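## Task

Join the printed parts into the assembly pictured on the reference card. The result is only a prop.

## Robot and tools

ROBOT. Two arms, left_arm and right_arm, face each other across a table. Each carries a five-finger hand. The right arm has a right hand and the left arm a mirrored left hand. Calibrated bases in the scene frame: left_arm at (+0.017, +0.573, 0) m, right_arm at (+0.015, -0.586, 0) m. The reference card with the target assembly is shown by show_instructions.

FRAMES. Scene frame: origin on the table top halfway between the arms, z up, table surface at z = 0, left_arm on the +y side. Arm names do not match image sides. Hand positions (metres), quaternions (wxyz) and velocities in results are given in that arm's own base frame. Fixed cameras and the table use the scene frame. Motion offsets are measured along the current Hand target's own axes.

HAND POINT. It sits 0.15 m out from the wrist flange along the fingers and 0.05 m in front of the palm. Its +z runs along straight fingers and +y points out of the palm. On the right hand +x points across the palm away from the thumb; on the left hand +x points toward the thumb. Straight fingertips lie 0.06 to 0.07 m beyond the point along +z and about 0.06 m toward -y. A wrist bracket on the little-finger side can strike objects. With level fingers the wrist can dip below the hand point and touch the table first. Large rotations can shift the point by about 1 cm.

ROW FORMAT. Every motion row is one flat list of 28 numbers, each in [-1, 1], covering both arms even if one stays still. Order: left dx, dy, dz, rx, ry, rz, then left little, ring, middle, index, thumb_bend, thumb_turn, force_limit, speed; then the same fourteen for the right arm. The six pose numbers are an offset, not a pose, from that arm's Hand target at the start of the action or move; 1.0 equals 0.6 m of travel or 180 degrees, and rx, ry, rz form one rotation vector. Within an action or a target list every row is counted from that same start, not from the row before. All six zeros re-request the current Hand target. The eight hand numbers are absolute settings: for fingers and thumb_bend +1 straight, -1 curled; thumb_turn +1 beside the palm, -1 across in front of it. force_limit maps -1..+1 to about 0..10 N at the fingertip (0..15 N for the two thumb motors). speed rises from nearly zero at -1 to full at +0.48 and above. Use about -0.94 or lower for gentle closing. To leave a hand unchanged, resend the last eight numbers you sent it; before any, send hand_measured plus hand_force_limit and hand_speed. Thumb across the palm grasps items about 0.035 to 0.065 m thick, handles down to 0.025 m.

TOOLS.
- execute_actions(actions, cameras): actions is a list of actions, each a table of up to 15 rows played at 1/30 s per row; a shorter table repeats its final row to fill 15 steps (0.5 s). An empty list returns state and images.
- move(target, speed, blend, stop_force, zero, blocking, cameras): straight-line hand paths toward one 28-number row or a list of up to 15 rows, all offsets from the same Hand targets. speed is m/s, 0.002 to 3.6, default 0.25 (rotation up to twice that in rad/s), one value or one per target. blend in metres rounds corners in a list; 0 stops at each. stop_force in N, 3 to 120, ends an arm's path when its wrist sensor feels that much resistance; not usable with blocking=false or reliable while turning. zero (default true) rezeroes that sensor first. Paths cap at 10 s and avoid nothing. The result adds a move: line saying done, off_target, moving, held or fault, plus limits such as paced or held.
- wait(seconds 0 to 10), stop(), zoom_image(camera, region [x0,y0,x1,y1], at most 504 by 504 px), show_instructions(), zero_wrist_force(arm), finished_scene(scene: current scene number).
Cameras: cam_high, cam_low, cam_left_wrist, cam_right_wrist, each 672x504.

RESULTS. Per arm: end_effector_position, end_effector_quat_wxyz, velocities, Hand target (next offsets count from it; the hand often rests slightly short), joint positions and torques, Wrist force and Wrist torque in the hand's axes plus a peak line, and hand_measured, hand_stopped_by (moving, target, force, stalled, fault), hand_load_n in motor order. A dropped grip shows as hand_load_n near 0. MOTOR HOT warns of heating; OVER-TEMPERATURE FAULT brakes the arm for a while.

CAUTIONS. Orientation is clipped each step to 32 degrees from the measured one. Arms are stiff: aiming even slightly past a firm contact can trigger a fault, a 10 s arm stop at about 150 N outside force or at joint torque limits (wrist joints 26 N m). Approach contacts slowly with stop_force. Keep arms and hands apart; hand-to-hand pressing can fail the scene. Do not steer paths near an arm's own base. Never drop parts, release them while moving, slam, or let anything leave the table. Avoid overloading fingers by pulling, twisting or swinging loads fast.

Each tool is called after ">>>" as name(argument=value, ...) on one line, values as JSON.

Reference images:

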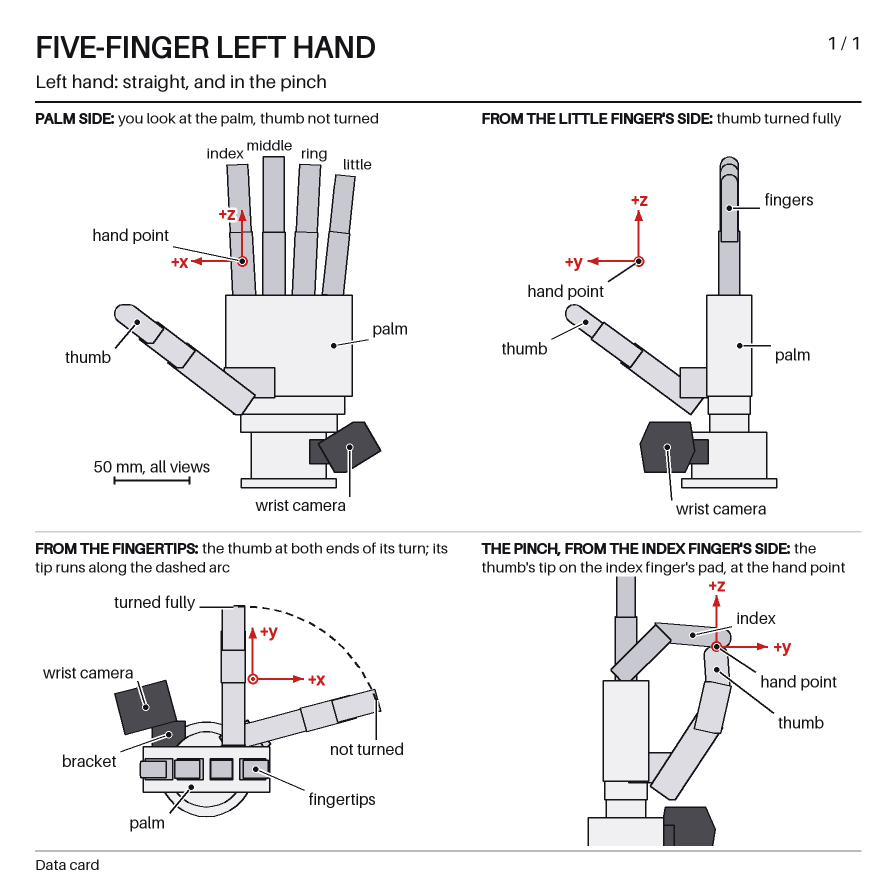

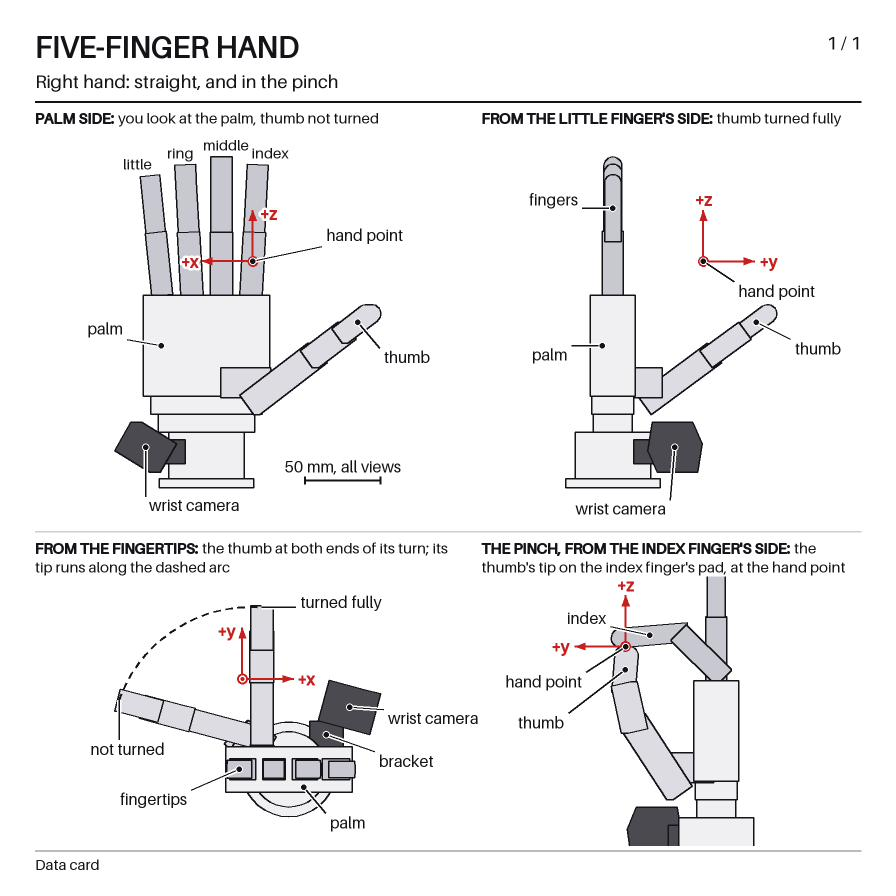

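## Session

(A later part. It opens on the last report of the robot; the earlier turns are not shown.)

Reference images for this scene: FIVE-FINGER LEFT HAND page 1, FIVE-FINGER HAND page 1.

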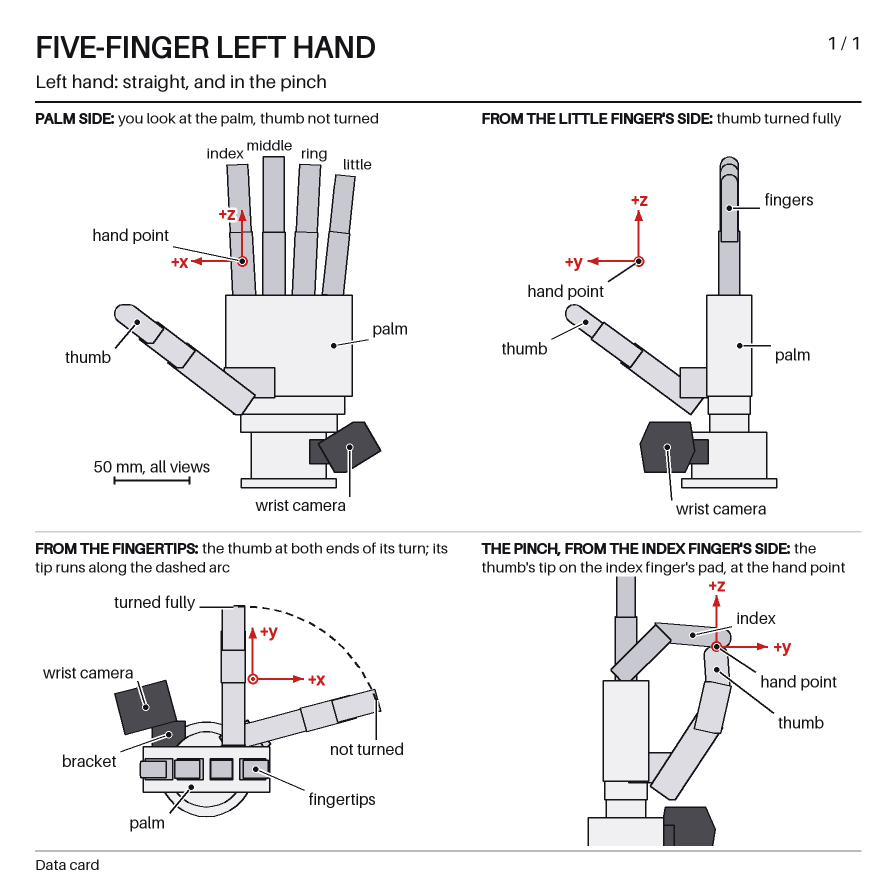

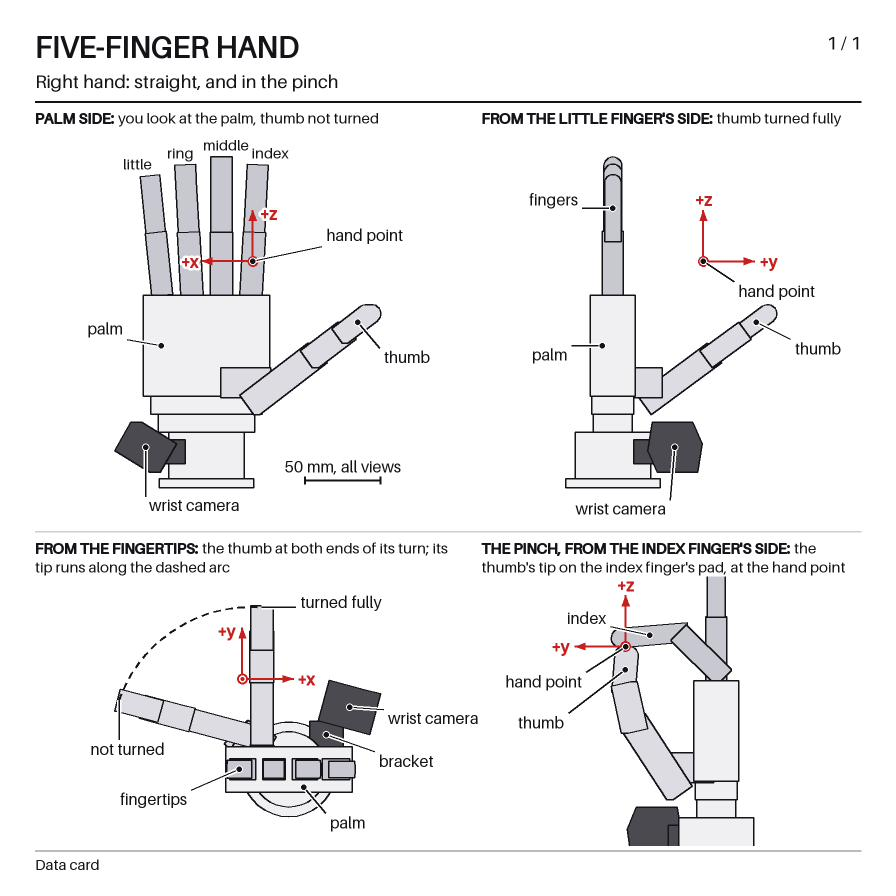

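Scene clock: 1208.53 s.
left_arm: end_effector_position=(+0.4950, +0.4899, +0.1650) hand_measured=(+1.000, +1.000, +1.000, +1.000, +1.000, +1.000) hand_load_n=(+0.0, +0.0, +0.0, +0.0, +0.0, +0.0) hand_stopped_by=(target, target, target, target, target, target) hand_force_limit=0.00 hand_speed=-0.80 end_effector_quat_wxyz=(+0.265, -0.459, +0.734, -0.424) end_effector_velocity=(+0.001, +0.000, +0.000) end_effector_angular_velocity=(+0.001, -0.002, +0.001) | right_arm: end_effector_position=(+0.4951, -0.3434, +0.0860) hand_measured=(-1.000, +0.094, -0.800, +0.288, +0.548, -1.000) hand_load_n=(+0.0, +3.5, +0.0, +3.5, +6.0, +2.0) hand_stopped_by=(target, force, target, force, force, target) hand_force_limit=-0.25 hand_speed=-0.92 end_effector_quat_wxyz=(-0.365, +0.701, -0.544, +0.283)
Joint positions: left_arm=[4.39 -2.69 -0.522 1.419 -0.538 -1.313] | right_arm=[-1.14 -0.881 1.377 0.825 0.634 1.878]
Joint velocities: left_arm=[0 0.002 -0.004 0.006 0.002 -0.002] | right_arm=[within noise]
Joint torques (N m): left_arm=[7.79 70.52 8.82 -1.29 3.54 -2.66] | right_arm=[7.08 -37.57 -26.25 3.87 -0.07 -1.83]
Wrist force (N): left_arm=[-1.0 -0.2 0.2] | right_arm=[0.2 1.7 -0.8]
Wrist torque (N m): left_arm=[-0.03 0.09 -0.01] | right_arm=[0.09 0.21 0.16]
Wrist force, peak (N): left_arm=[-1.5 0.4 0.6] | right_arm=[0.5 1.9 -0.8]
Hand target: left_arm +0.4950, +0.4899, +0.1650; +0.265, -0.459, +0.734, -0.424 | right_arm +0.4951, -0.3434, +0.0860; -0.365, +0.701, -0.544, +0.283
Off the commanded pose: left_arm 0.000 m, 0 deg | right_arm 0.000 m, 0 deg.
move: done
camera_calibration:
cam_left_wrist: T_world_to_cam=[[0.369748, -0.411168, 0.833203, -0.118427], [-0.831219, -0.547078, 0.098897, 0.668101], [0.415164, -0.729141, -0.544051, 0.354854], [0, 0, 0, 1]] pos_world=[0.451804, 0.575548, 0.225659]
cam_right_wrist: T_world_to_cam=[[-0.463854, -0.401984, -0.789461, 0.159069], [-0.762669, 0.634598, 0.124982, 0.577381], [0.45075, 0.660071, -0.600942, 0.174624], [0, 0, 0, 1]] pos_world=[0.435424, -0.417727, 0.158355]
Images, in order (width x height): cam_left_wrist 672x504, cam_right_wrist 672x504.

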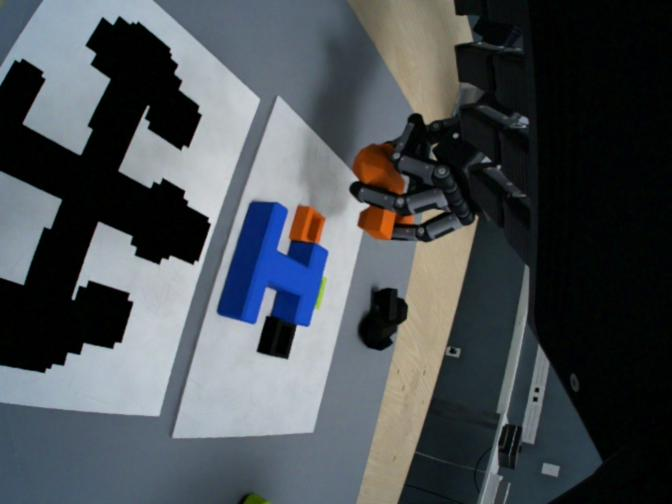

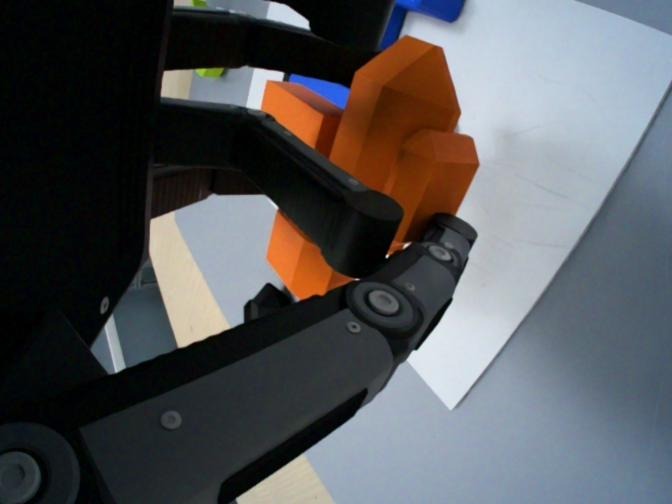

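>>> move(target=[0,0,0,0,0,0,1,1,1,1,1,1,0,-0.8,0.023,-0.0557,-0.0483,0,0.3028,-0.4324,-1,-0.05,-0.8,0.15,0.4,-1,-0.25,-0.92], speed=0.2, cameras=["cam_left_wrist","cam_high","cam_low"])

>>> zoom_image(camera="cam_left_wrist", region=[340, 100, 480, 240])

Scene clock: 1303.80 s.
left_arm: end_effector_position=(+0.4950, +0.4899, +0.1650) hand_measured=(+1.000, +1.000, +1.000, +1.000, +1.000, +1.000) hand_load_n=(+0.0, +0.0, +0.5, +0.0, +0.0, +0.0) hand_stopped_by=(target, target, target, target, target, target) hand_force_limit=0.00 hand_speed=-0.80 end_effector_quat_wxyz=(+0.265, -0.459, +0.734, -0.424) | right_arm: end_effector_position=(+0.4941, -0.3579, +0.1300) hand_measured=(-1.000, +0.094, -0.800, +0.288, +0.548, -1.000) hand_load_n=(+0.0, +3.5, +0.0, +3.5, +6.0, +2.0) hand_stopped_by=(target, force, target, force, force, target) hand_force_limit=-0.25 hand_speed=-0.92 end_effector_quat_wxyz=(+0.154, +0.682, -0.099, +0.708)
Joint positions: left_arm=[4.39 -2.69 -0.523 1.42 -0.538 -1.314] | right_arm=[-1.035 -1.316 2.316 -1.064 0.895 1.539]
Joint torques (N m): left_arm=[7.7 70.89 10.1 -1.06 3.54 -2.61] | right_arm=[-7.4 -16.75 -5.14 -3.3 -1.55 -1.82]
Wrist force (N): left_arm=[-0.9 0.1 -0.3] | right_arm=[0.1 0.2 -0.9]
Wrist torque (N m): left_arm=[0.04 0.05 -0.01] | right_arm=[0.15 -0.07 0.15]
Wrist force, peak (N): left_arm=[-1.5 -0.2 -0.2] | right_arm=[0.2 2.0 -0.8]
Hand target: left_arm +0.4950, +0.4899, +0.1650; +0.265, -0.459, +0.734, -0.424 | right_arm +0.4941, -0.3579, +0.1300; +0.154, +0.682, -0.098, +0.708
Off the commanded pose: left_arm 0.000 m, 0 deg | right_arm 0.000 m, 0 deg.
move: done
camera_calibration:
cam_left_wrist: T_world_to_cam=[[0.369697, -0.411173, 0.833223, -0.118405], [-0.831088, -0.54732, 0.098662, 0.668234], [0.415473, -0.728956, -0.544063, 0.35461], [0, 0, 0, 1]] pos_world=[0.451804, 0.575548, 0.225659]
Images, in order (width x height): cam_high 672x504, cam_low 672x504, cam_left_wrist 672x504.

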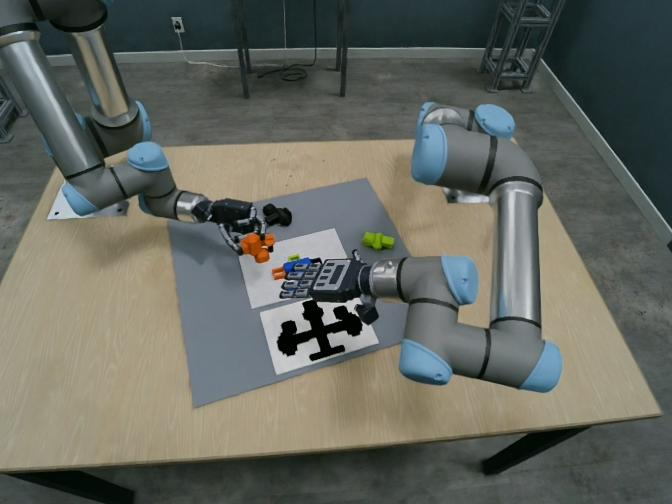

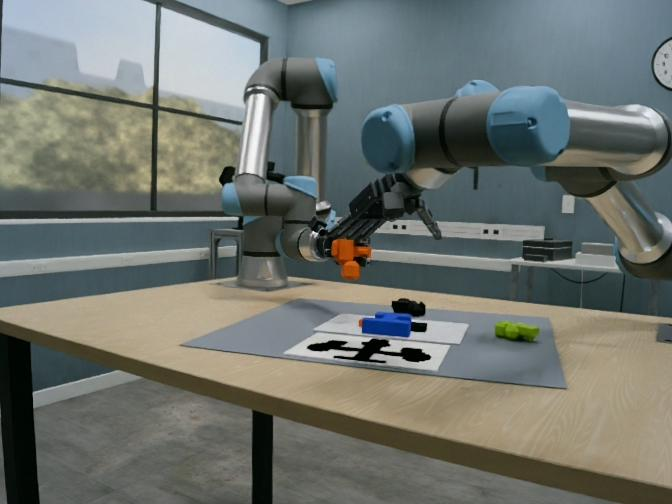

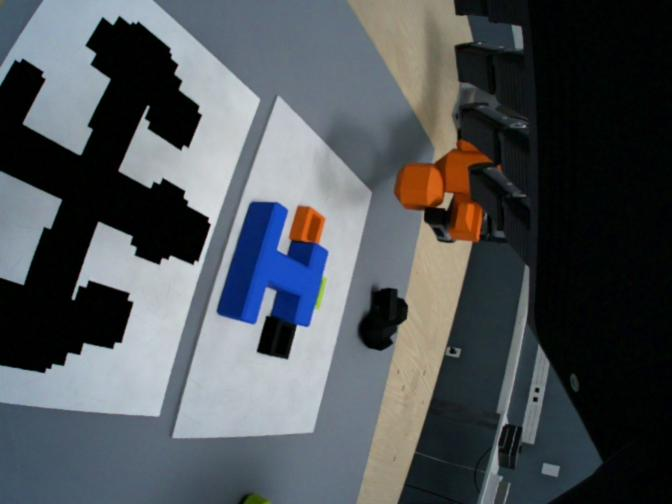

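Scaled by 3.600 from the camera's 672x504 image, which has a finer 960x720 frame.

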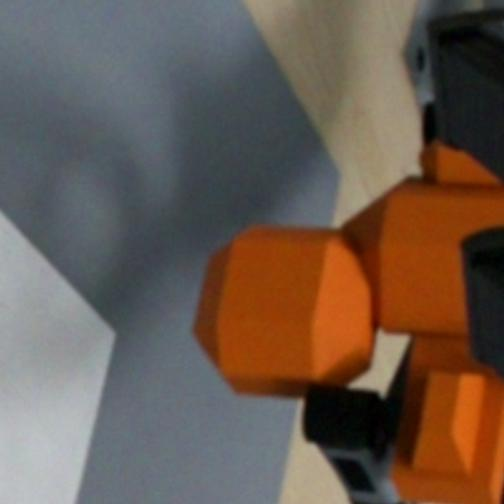

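>>> zoom_image(camera="cam_low", region=[310, 220, 390, 290])

>>> move(target=[0,0,0,0,0,0,1,1,1,1,1,1,0,-0.8,-0.04,0.03,0.05,0,0,0,-1,-0.05,-0.8,0.15,0.4,-1,-0.25,-0.92], speed=0.1, cameras=["cam_left_wrist"])

>>> zoom_image(camera="cam_left_wrist", region=[340, 110, 480, 250])

Scaled by 6.300 from the camera's 672x504 image, which has a finer 960x720 frame.

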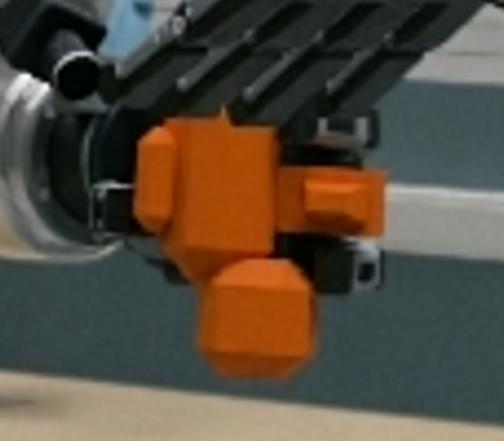

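Scene clock: 1313.03 s.
left_arm: end_effector_position=(+0.4950, +0.4899, +0.1650) hand_measured=(+1.000, +1.000, +1.000, +1.000, +1.000, +1.000) hand_load_n=(+0.0, +0.0, +0.0, +0.0, +0.0, +0.0) hand_stopped_by=(target, target, target, target, target, target) hand_force_limit=0.00 hand_speed=-0.80 end_effector_quat_wxyz=(+0.265, -0.459, +0.734, -0.424) | right_arm: end_effector_position=(+0.5162, -0.3871, +0.1089) hand_measured=(-1.000, +0.094, -0.800, +0.288, +0.548, -1.000) hand_load_n=(+0.0, +3.5, +0.0, +3.5, +6.0, +2.0) hand_stopped_by=(target, force, target, force, force, target) hand_force_limit=-0.25 hand_speed=-0.92 end_effector_quat_wxyz=(+0.154, +0.682, -0.098, +0.708)
Joint positions: left_arm=[4.39 -2.69 -0.523 1.42 -0.538 -1.314] | right_arm=[-1.024 -1.199 2.227 -1.092 0.906 1.538]
Joint torques (N m): left_arm=[7.64 71.06 10.31 -1.14 3.39 -2.53] | right_arm=[7.42 -21.78 -21.84 -3.34 2.09 -1.82]
Wrist force (N): left_arm=[-0.8 0.1 -0.1] | right_arm=[0.0 0.1 -0.9]
Wrist torque (N m): left_arm=[0.03 0.05 -0.02] | right_arm=[0.14 -0.06 0.14]
Wrist force, peak (N): left_arm=[-1.4 -0.1 0.1] | right_arm=[0.0 0.0 -1.5]
Hand target: left_arm +0.4950, +0.4899, +0.1650; +0.265, -0.459, +0.734, -0.424 | right_arm +0.5163, -0.3872, +0.1088; +0.154, +0.682, -0.098, +0.708
Off the commanded pose: left_arm 0.000 m, 0 deg | right_arm 0.000 m, 0 deg.
move: done
camera_calibration:
cam_left_wrist: T_world_to_cam=[[0.369697, -0.411173, 0.833223, -0.118405], [-0.831088, -0.54732, 0.098662, 0.668234], [0.415473, -0.728956, -0.544063, 0.35461], [0, 0, 0, 1]] pos_world=[0.451804, 0.575548, 0.225659]
Images, in order (width x height): cam_left_wrist 672x504.

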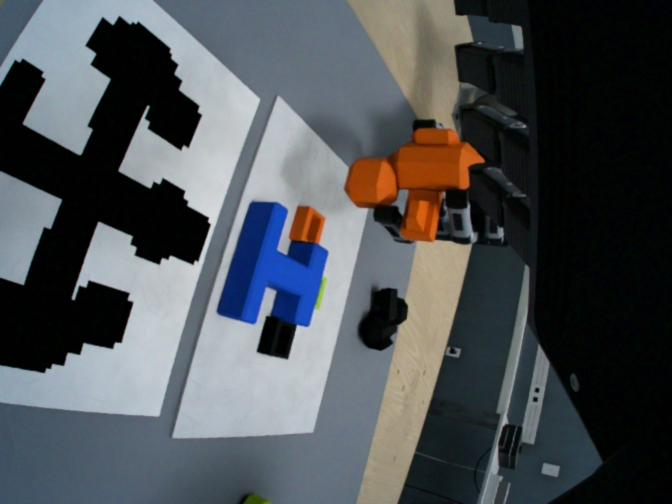

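Scaled by 3.600 from the camera's 672x504 image, which has a finer 960x720 frame.

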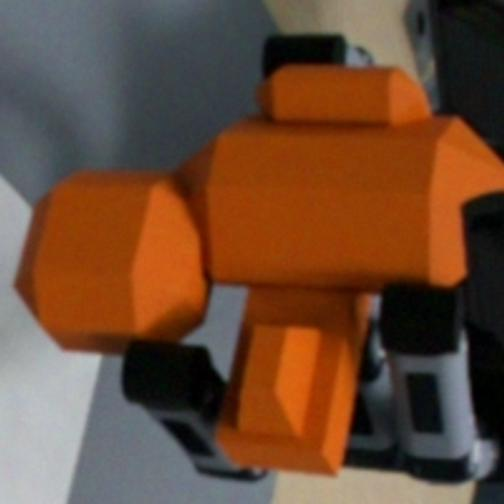

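>>> zoom_image(camera="cam_left_wrist", region=[395, 185, 455, 245])

>>> zoom_image(camera="cam_low", region=[345, 235, 385, 270])

Scaled by 8.400 from the camera's 672x504 image, which has a finer 960x720 frame.

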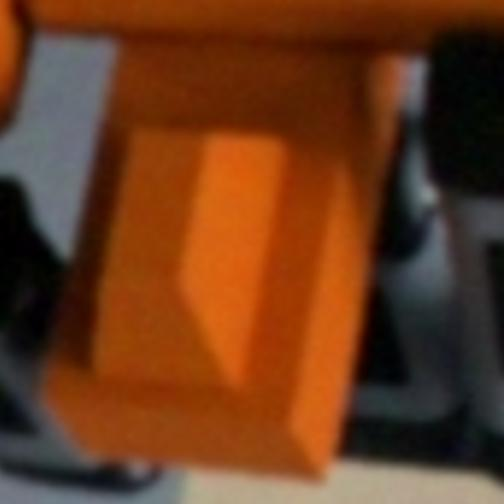

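This scene's latest camera images include none from cam_low. They are from: cam_left_wrist. cam_low's image comes with the result of a call that names it in "cameras".

>>> move(target=[0,0,0,0,0,0,1,1,1,1,1,1,0,-0.8,-0.0077,-0.0569,-0.0593,0,-0.3028,0.4324,-1,-0.05,-0.8,0.15,0.4,-1,-0.25,-0.92], speed=0.2, cameras=["cam_left_wrist","cam_right_wrist"])

>>> zoom_image(camera="cam_left_wrist", region=[335, 130, 445, 250])

>>> zoom_image(camera="cam_left_wrist", region=[280, 195, 340, 255])

Scene clock: 1367.03 s.
left_arm: end_effector_position=(+0.4950, +0.4899, +0.1650) hand_measured=(+1.000, +1.000, +1.000, +1.000, +1.000, +1.000) hand_load_n=(+0.0, +0.0, +0.0, +0.0, -0.5, -0.5) hand_stopped_by=(target, target, target, target, target, target) hand_force_limit=0.00 hand_speed=-0.80 end_effector_quat_wxyz=(+0.265, -0.459, +0.734, -0.424) | right_arm: end_effector_position=(+0.4952, -0.3433, +0.1001) hand_measured=(-1.000, +0.094, -0.800, +0.288, +0.548, -1.000) hand_load_n=(+0.0, +4.0, +0.0, +3.5, +6.0, +1.5) hand_stopped_by=(target, force, target, force, force, target) hand_force_limit=-0.25 hand_speed=-0.92 end_effector_quat_wxyz=(-0.365, +0.701, -0.544, +0.283)
Joint positions: left_arm=[4.39 -2.69 -0.523 1.42 -0.538 -1.314] | right_arm=[-1.14 -0.897 1.365 0.853 0.634 1.878]
Joint torques (N m): left_arm=[7.8 71.05 10.72 -1.3 3.3 -2.66] | right_arm=[-6.64 -36.75 -25.5 3.96 -2.84 -1.83]
Wrist force (N): left_arm=[-0.8 0.0 -0.3] | right_arm=[0.1 1.8 -0.7]
Wrist torque (N m): left_arm=[0.04 0.04 -0.01] | right_arm=[0.10 0.22 0.15]
Wrist force, peak (N): left_arm=[-1.6 -0.2 -0.2] | right_arm=[0.3 1.9 -0.7]
Hand target: left_arm +0.4950, +0.4899, +0.1650; +0.265, -0.459, +0.734, -0.424 | right_arm +0.4952, -0.3433, +0.1000; -0.365, +0.701, -0.544, +0.283
Off the commanded pose: left_arm 0.000 m, 0 deg | right_arm 0.000 m, 0 deg.
move: done
camera_calibration:
cam_left_wrist: T_world_to_cam=[[0.369697, -0.411173, 0.833223, -0.118405], [-0.831088, -0.54732, 0.098662, 0.668234], [0.415473, -0.728956, -0.544063, 0.35461], [0, 0, 0, 1]] pos_world=[0.451804, 0.575548, 0.225659]
cam_right_wrist: T_world_to_cam=[[-0.463829, -0.402155, -0.789388, 0.170073], [-0.762587, 0.634752, 0.124706, 0.575783], [0.450915, 0.659819, -0.601094, 0.182842], [0, 0, 0, 1]] pos_world=[0.435523, -0.417726, 0.172356]
Images, in order (width x height): cam_left_wrist 672x504, cam_right_wrist 672x504.

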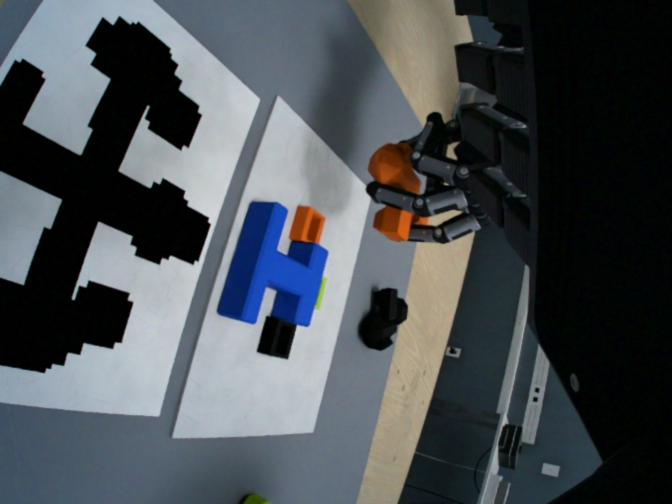

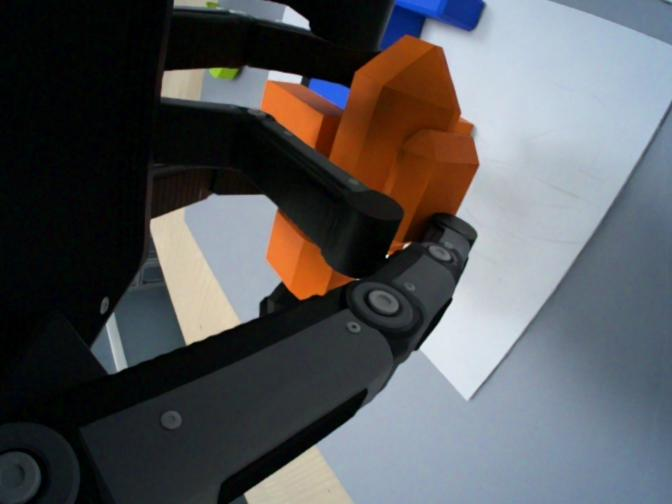

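Scaled by 4.200 from the camera's 672x504 image, which has a finer 960x720 frame.

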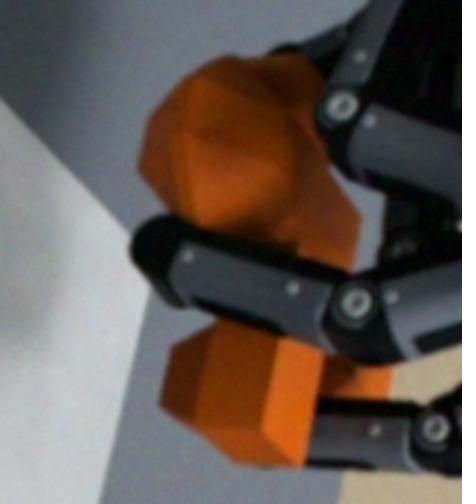

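Scaled by 8.400 from the camera's 672x504 image, which has a finer 960x720 frame.

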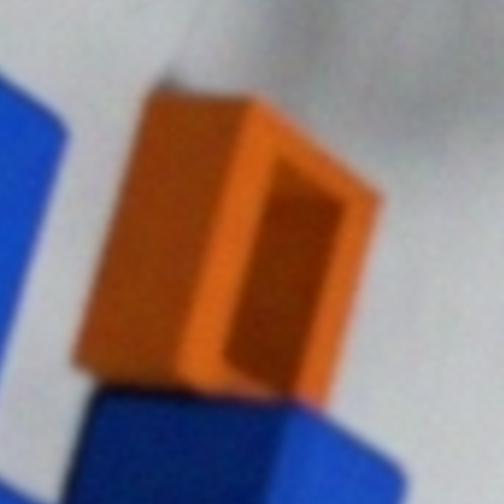

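>>> zoom_image(camera="cam_left_wrist", region=[365, 195, 425, 245])

>>> zoom_image(camera="cam_right_wrist", region=[380, 0, 520, 140])

Scaled by 8.400 from the camera's 672x504 image, which has a finer 960x720 frame.

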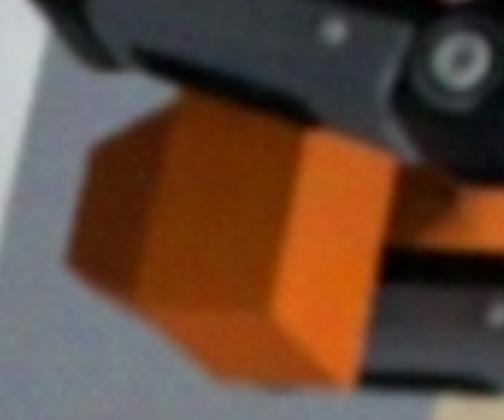

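Scaled by 3.600 from the camera's 672x504 image, which has a finer 960x720 frame.

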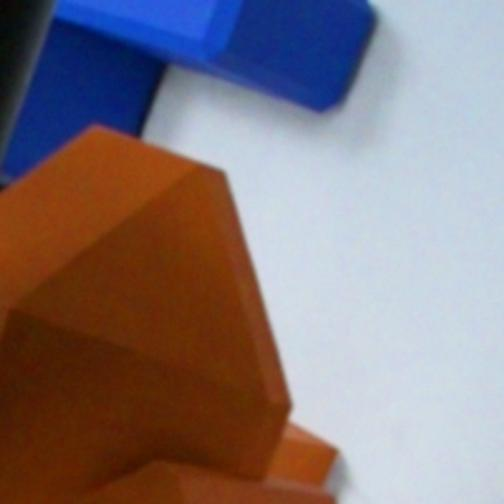

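>>> move(target=[0,0,0,0,0,0,1,1,1,1,1,1,0,-0.8,-0.0023,0.0512,0.0576,0,0,0,-1,-0.05,-0.8,0.15,0.4,-1,-0.25,-0.92], speed=0.06, stop_force=5, cameras=["cam_left_wrist","cam_right_wrist","cam_low"])

>>> zoom_image(camera="cam_left_wrist", region=[270, 160, 390, 260])

>>> zoom_image(camera="cam_low", region=[320, 280, 420, 345])

Scene clock: 1492.27 s.
left_arm: end_effector_position=(+0.4950, +0.4899, +0.1650) hand_measured=(+1.000, +1.000, +1.000, +1.000, +1.000, +1.000) hand_load_n=(+0.0, +0.0, +0.0, +0.0, +0.0, +0.0) hand_stopped_by=(target, target, target, target, target, target) hand_force_limit=0.00 hand_speed=-0.80 end_effector_quat_wxyz=(+0.265, -0.459, +0.734, -0.424) | right_arm: end_effector_position=(+0.5052, -0.3393, +0.0551) hand_measured=(-1.000, +0.094, -0.800, +0.288, +0.548, -1.000) hand_load_n=(+0.0, +4.0, +0.0, +3.5, +6.0, +2.0) hand_stopped_by=(target, force, target, force, force, target) hand_force_limit=-0.25 hand_speed=-0.92 end_effector_quat_wxyz=(-0.365, +0.701, -0.544, +0.283)
Joint positions: left_arm=[4.39 -2.69 -0.523 1.42 -0.538 -1.314] | right_arm=[-1.119 -0.841 1.389 0.746 0.639 1.912]
Joint torques (N m): left_arm=[7.36 70.88 10.36 -1.46 3.33 -2.59] | right_arm=[7.6 -37.95 -7.74 -0.16 0.76 1.73]
Wrist force (N): left_arm=[-1.0 -0.1 0.1] | right_arm=[0.1 1.6 -0.7]
Wrist torque (N m): left_arm=[-0.01 0.08 -0.02] | right_arm=[0.07 0.22 -0.02]
Wrist force, peak (N): left_arm=[-1.3 -0.4 0.2] | right_arm=[0.4 1.9 -0.8]
Hand target: left_arm +0.4950, +0.4899, +0.1650; +0.265, -0.459, +0.734, -0.424 | right_arm +0.5052, -0.3393, +0.0551; -0.365, +0.701, -0.544, +0.283
Off the commanded pose: left_arm 0.000 m, 0 deg | right_arm 0.000 m, 0 deg.
move: done
camera_calibration:
cam_left_wrist: T_world_to_cam=[[0.369697, -0.411173, 0.833223, -0.118405], [-0.831088, -0.54732, 0.098662, 0.668234], [0.415473, -0.728956, -0.544063, 0.35461], [0, 0, 0, 1]] pos_world=[0.451804, 0.575548, 0.225659]
cam_right_wrist: T_world_to_cam=[[-0.463854, -0.401984, -0.789461, 0.140888], [-0.762669, 0.634598, 0.124982, 0.58642], [0.45075, 0.660071, -0.600942, 0.148802], [0, 0, 0, 1]] pos_world=[0.445524, -0.413727, 0.127355]
Images, in order (width x height): cam_low 672x504, cam_left_wrist 672x504, cam_right_wrist 672x504.

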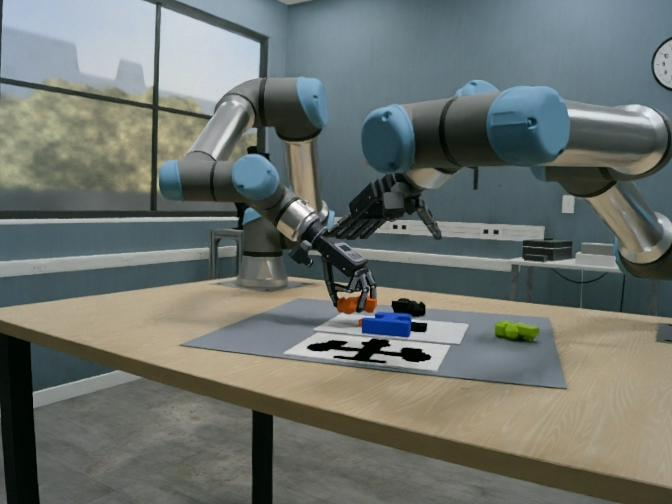

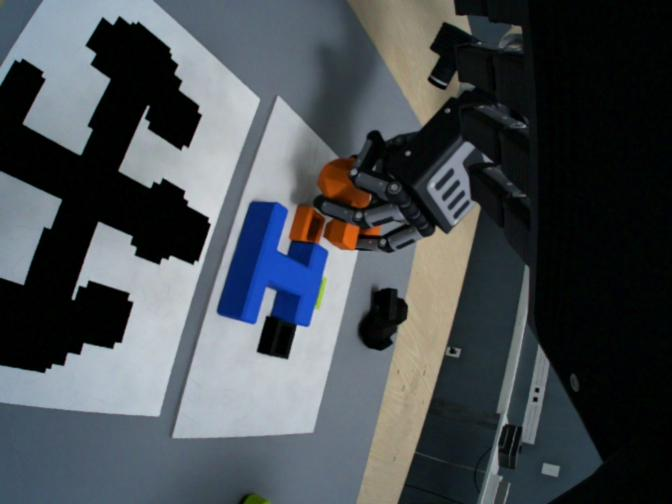

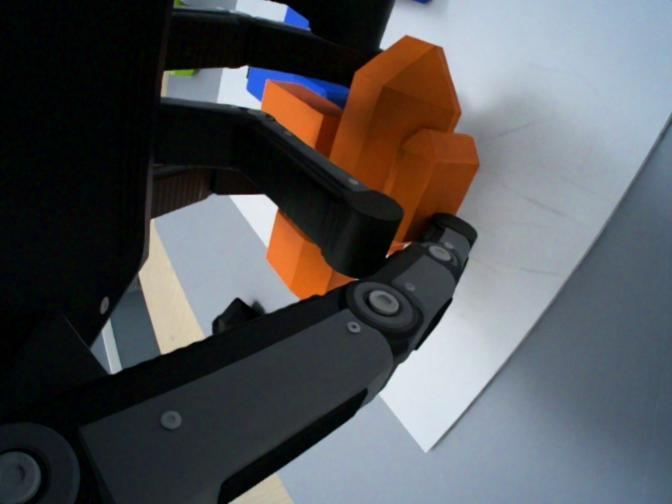

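Scaled by 4.200 from the camera's 672x504 image, which has a finer 960x720 frame.

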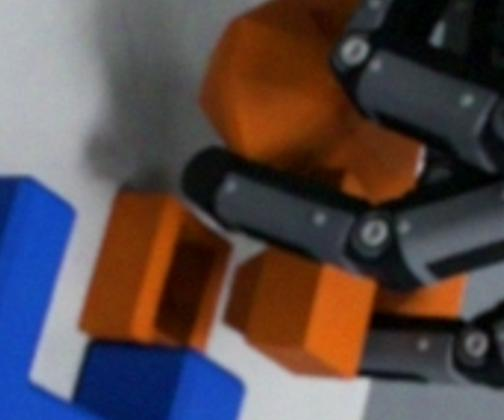

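Scaled by 5.040 from the camera's 672x504 image, which has a finer 960x720 frame.

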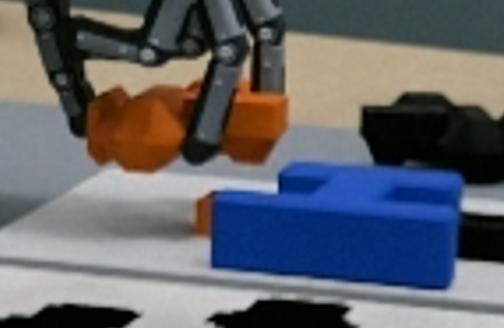

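>>> zoom_image(camera="cam_left_wrist", region=[285, 200, 365, 255])

>>> zoom_image(camera="cam_right_wrist", region=[230, 40, 370, 160])

Scaled by 6.300 from the camera's 672x504 image, which has a finer 960x720 frame.

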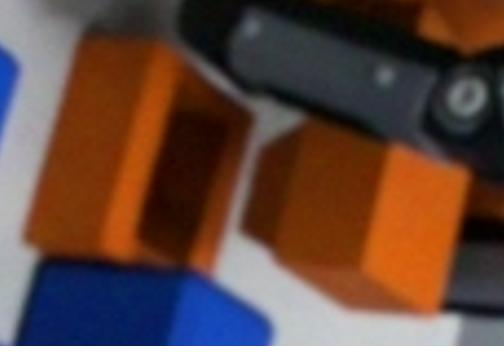

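Scaled by 3.600 from the camera's 672x504 image, which has a finer 960x720 frame.

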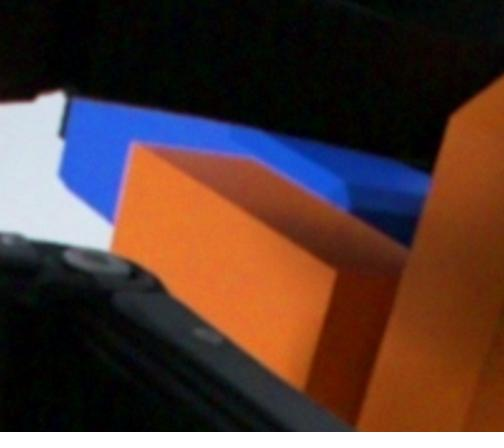

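>>> move(target=[0,0,0,0,0,0,1,1,1,1,1,1,0,-0.8,0,0.0150,0.0105,0,0,0,-1,-0.05,-0.8,0.15,0.4,-1,-0.25,-0.92], speed=0.04, stop_force=4, cameras=["cam_left_wrist","cam_right_wrist","cam_low"])

>>> zoom_image(camera="cam_left_wrist", region=[285, 200, 365, 255])

>>> zoom_image(camera="cam_low", region=[330, 285, 410, 340])

Scene clock: 1566.87 s.
left_arm: end_effector_position=(+0.4950, +0.4899, +0.1650) hand_measured=(+1.000, +1.000, +1.000, +1.000, +1.000, +1.000) hand_load_n=(+0.0, +0.0, +0.0, -0.5, +0.0, -0.5) hand_stopped_by=(target, target, target, target, target, target) hand_force_limit=0.00 hand_speed=-0.80 end_effector_quat_wxyz=(+0.265, -0.459, +0.734, -0.424) | right_arm: end_effector_position=(+0.5052, -0.3393, +0.0441) hand_measured=(-1.000, +0.094, -0.800, +0.288, +0.548, -1.000) hand_load_n=(+0.0, +3.5, +0.0, +3.5, +6.0, +2.0) hand_stopped_by=(target, force, target, force, force, target) hand_force_limit=-0.25 hand_speed=-0.92 end_effector_quat_wxyz=(-0.365, +0.701, -0.544, +0.283)
Joint positions: left_arm=[4.39 -2.69 -0.523 1.42 -0.538 -1.314] | right_arm=[-1.119 -0.828 1.396 0.725 0.639 1.912]
Joint torques (N m): left_arm=[7.66 70.74 10.2 -1.44 3.22 -2.57] | right_arm=[2.82 -38.55 -7.59 -0.15 0.58 0]
Wrist force (N): left_arm=[-1.1 0.1 -0.3] | right_arm=[0.2 1.7 -0.7]
Wrist torque (N m): left_arm=[0.04 0.08 -0.03] | right_arm=[0.08 0.21 -0.01]
Wrist force, peak (N): left_arm=[-1.4 -0.1 0.0] | right_arm=[0.4 2.0 -0.6]
Hand target: left_arm +0.4950, +0.4899, +0.1650; +0.265, -0.459, +0.734, -0.424 | right_arm +0.5052, -0.3393, +0.0441; -0.365, +0.701, -0.544, +0.283
Off the commanded pose: left_arm 0.000 m, 0 deg | right_arm 0.000 m, 0 deg.
move: done
camera_calibration:
cam_left_wrist: T_world_to_cam=[[0.369697, -0.411173, 0.833223, -0.118405], [-0.831088, -0.54732, 0.098662, 0.668234], [0.415473, -0.728956, -0.544063, 0.35461], [0, 0, 0, 1]] pos_world=[0.451804, 0.575548, 0.225659]
cam_right_wrist: T_world_to_cam=[[-0.463889, -0.402036, -0.789414, 0.132193], [-0.762664, 0.634607, 0.124974, 0.587797], [0.450723, 0.660031, -0.601006, 0.142195], [0, 0, 0, 1]] pos_world=[0.445524, -0.413727, 0.116356]
Images, in order (width x height): cam_low 672x504, cam_left_wrist 672x504, cam_right_wrist 672x504.

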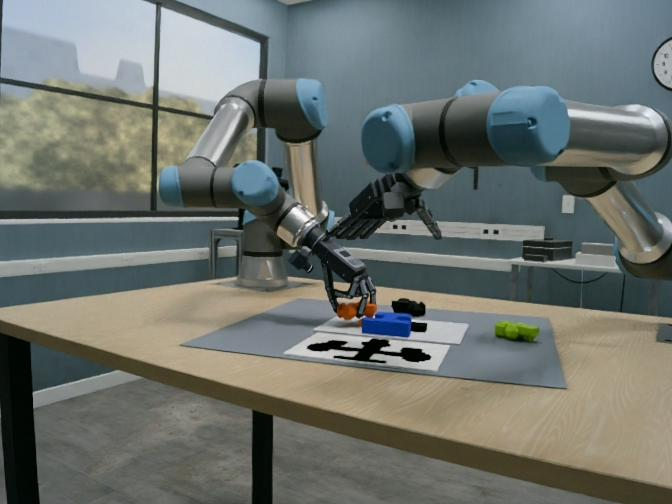

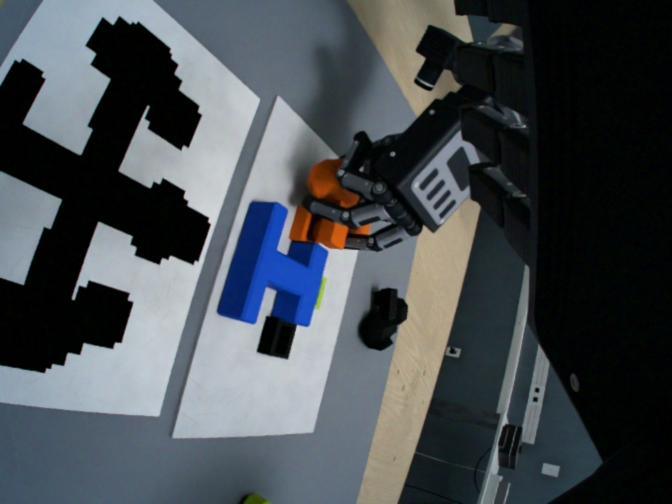

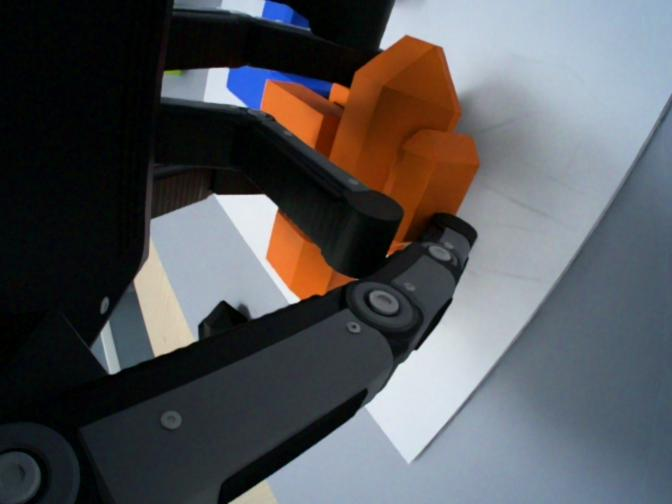

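Scaled by 6.300 from the camera's 672x504 image, which has a finer 960x720 frame.

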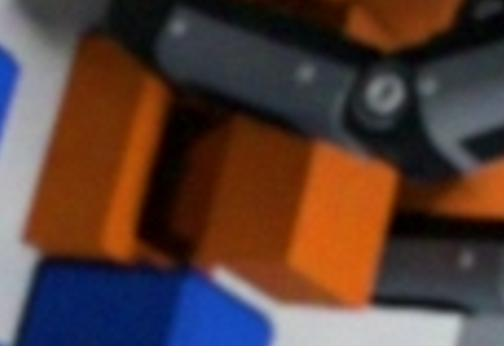

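Scaled by 6.300 from the camera's 672x504 image, which has a finer 960x720 frame.

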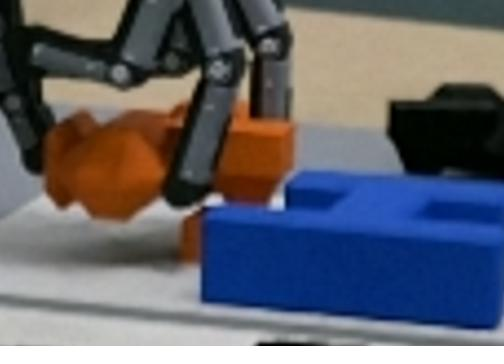

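>>> zoom_image(camera="cam_left_wrist", region=[300, 205, 350, 255])

>>> zoom_image(camera="cam_right_wrist", region=[220, 40, 380, 180])

Scaled by 10.080 from the camera's 672x504 image, which has a finer 960x720 frame.

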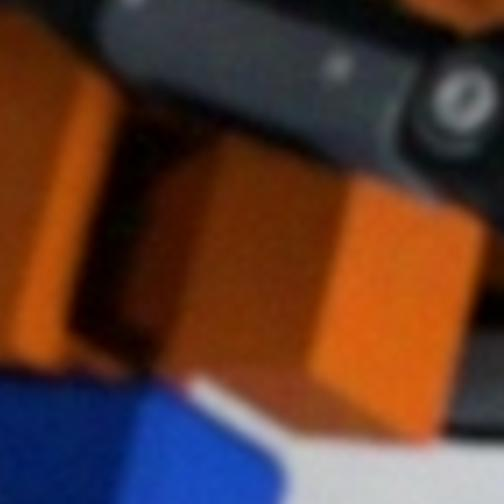

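Scaled by 3.150 from the camera's 672x504 image, which has a finer 960x720 frame.

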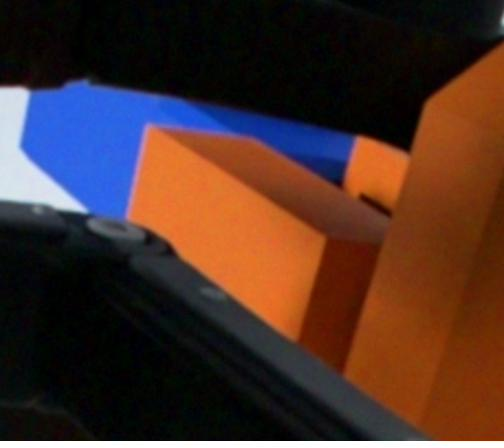

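>>> move(target=[0,0,0,0,0,0,1,1,1,1,1,1,0,-0.8,0,0.0137,0.0096,0,0,0,-1,-0.05,-0.8,0.15,0.4,-1,-0.25,-0.92], speed=0.02, stop_force=3, cameras=["cam_left_wrist","cam_right_wrist","cam_low"])

>>> zoom_image(camera="cam_left_wrist", region=[285, 195, 355, 255])

>>> zoom_image(camera="cam_right_wrist", region=[220, 40, 380, 180])

Scene clock: 1663.37 s.
left_arm: end_effector_position=(+0.4950, +0.4899, +0.1650) hand_measured=(+1.000, +1.000, +1.000, +1.000, +1.000, +1.000) hand_load_n=(+0.0, +0.0, +0.0, +0.0, +0.0, +0.0) hand_stopped_by=(target, target, target, target, target, target) hand_force_limit=0.00 hand_speed=-0.80 end_effector_quat_wxyz=(+0.265, -0.459, +0.734, -0.424) | right_arm: end_effector_position=(+0.5052, -0.3393, +0.0340) hand_measured=(-1.000, +0.094, -0.800, +0.288, +0.548, -1.000) hand_load_n=(+0.0, +4.0, +0.0, +3.5, +6.0, +2.0) hand_stopped_by=(target, force, target, force, force, target) hand_force_limit=-0.25 hand_speed=-0.92 end_effector_quat_wxyz=(-0.365, +0.701, -0.544, +0.283)
Joint positions: left_arm=[4.39 -2.69 -0.523 1.42 -0.538 -1.314] | right_arm=[-1.119 -0.814 1.402 0.706 0.639 1.912]
Joint torques (N m): left_arm=[7.39 71.36 10.1 -1.47 3.15 -2.56] | right_arm=[-6.27 -38.1 -7.79 -0.07 -0.09 -0.5]
Wrist force (N): left_arm=[-0.8 -0.2 0.1] | right_arm=[0.2 1.9 -0.7]
Wrist torque (N m): left_arm=[-0.02 0.06 0.00] | right_arm=[0.10 0.21 -0.01]
Wrist force, peak (N): left_arm=[-1.4 -0.2 0.1] | right_arm=[0.2 2.1 -0.6]
Hand target: left_arm +0.4950, +0.4899, +0.1650; +0.265, -0.459, +0.734, -0.424 | right_arm +0.5052, -0.3393, +0.0340; -0.365, +0.701, -0.544, +0.283
Off the commanded pose: left_arm 0.000 m, 0 deg | right_arm 0.000 m, 0 deg.
move: done
camera_calibration:
cam_left_wrist: T_world_to_cam=[[0.369697, -0.411173, 0.833223, -0.118405], [-0.831088, -0.54732, 0.098662, 0.668234], [0.415473, -0.728956, -0.544063, 0.35461], [0, 0, 0, 1]] pos_world=[0.451804, 0.575548, 0.225659]
cam_right_wrist: T_world_to_cam=[[-0.463854, -0.401984, -0.789461, 0.12435], [-0.762669, 0.634598, 0.124982, 0.588982], [0.45075, 0.660071, -0.600942, 0.136117], [0, 0, 0, 1]] pos_world=[0.445524, -0.413627, 0.106355]
Images, in order (width x height): cam_low 672x504, cam_left_wrist 672x504, cam_right_wrist 672x504.

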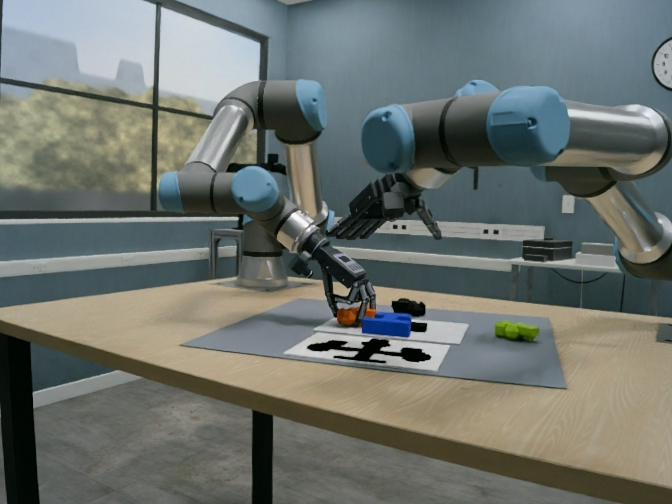

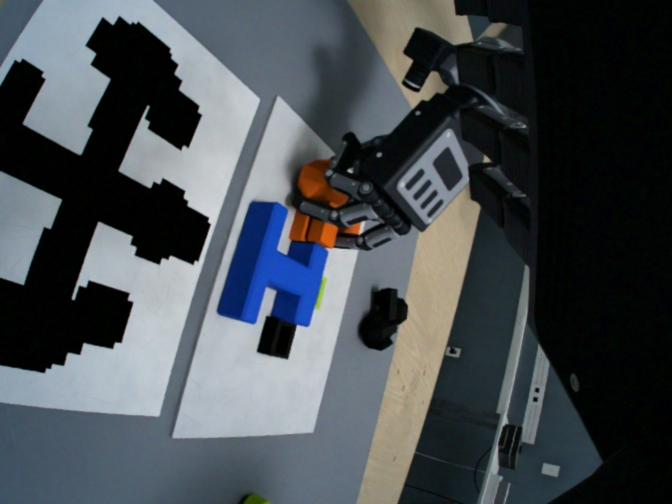

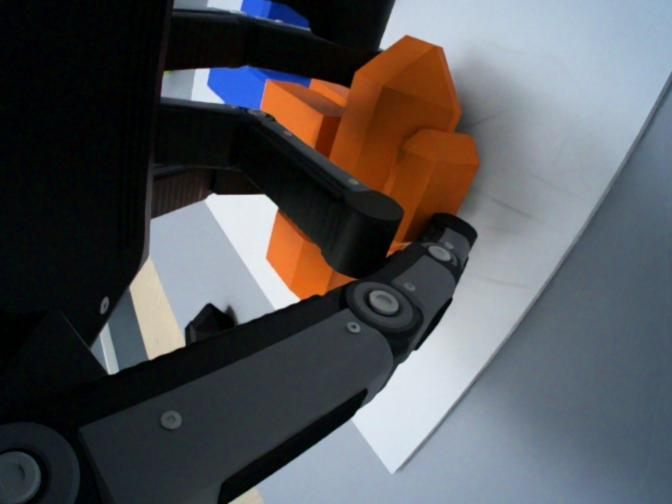

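Scaled by 7.200 from the camera's 672x504 image, which has a finer 960x720 frame.

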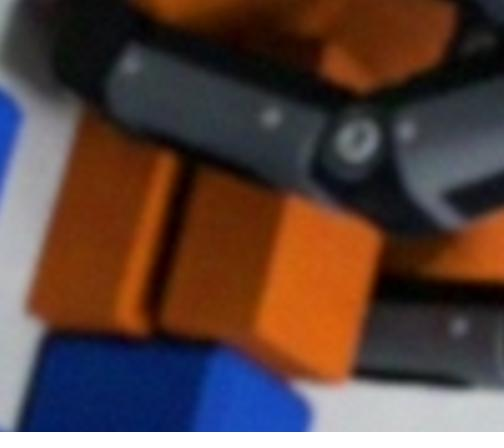

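Scaled by 3.150 from the camera's 672x504 image, which has a finer 960x720 frame.

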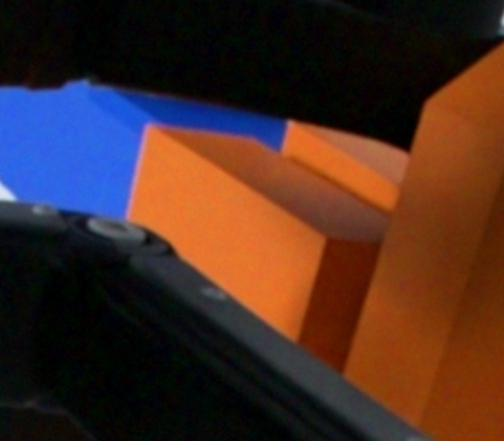

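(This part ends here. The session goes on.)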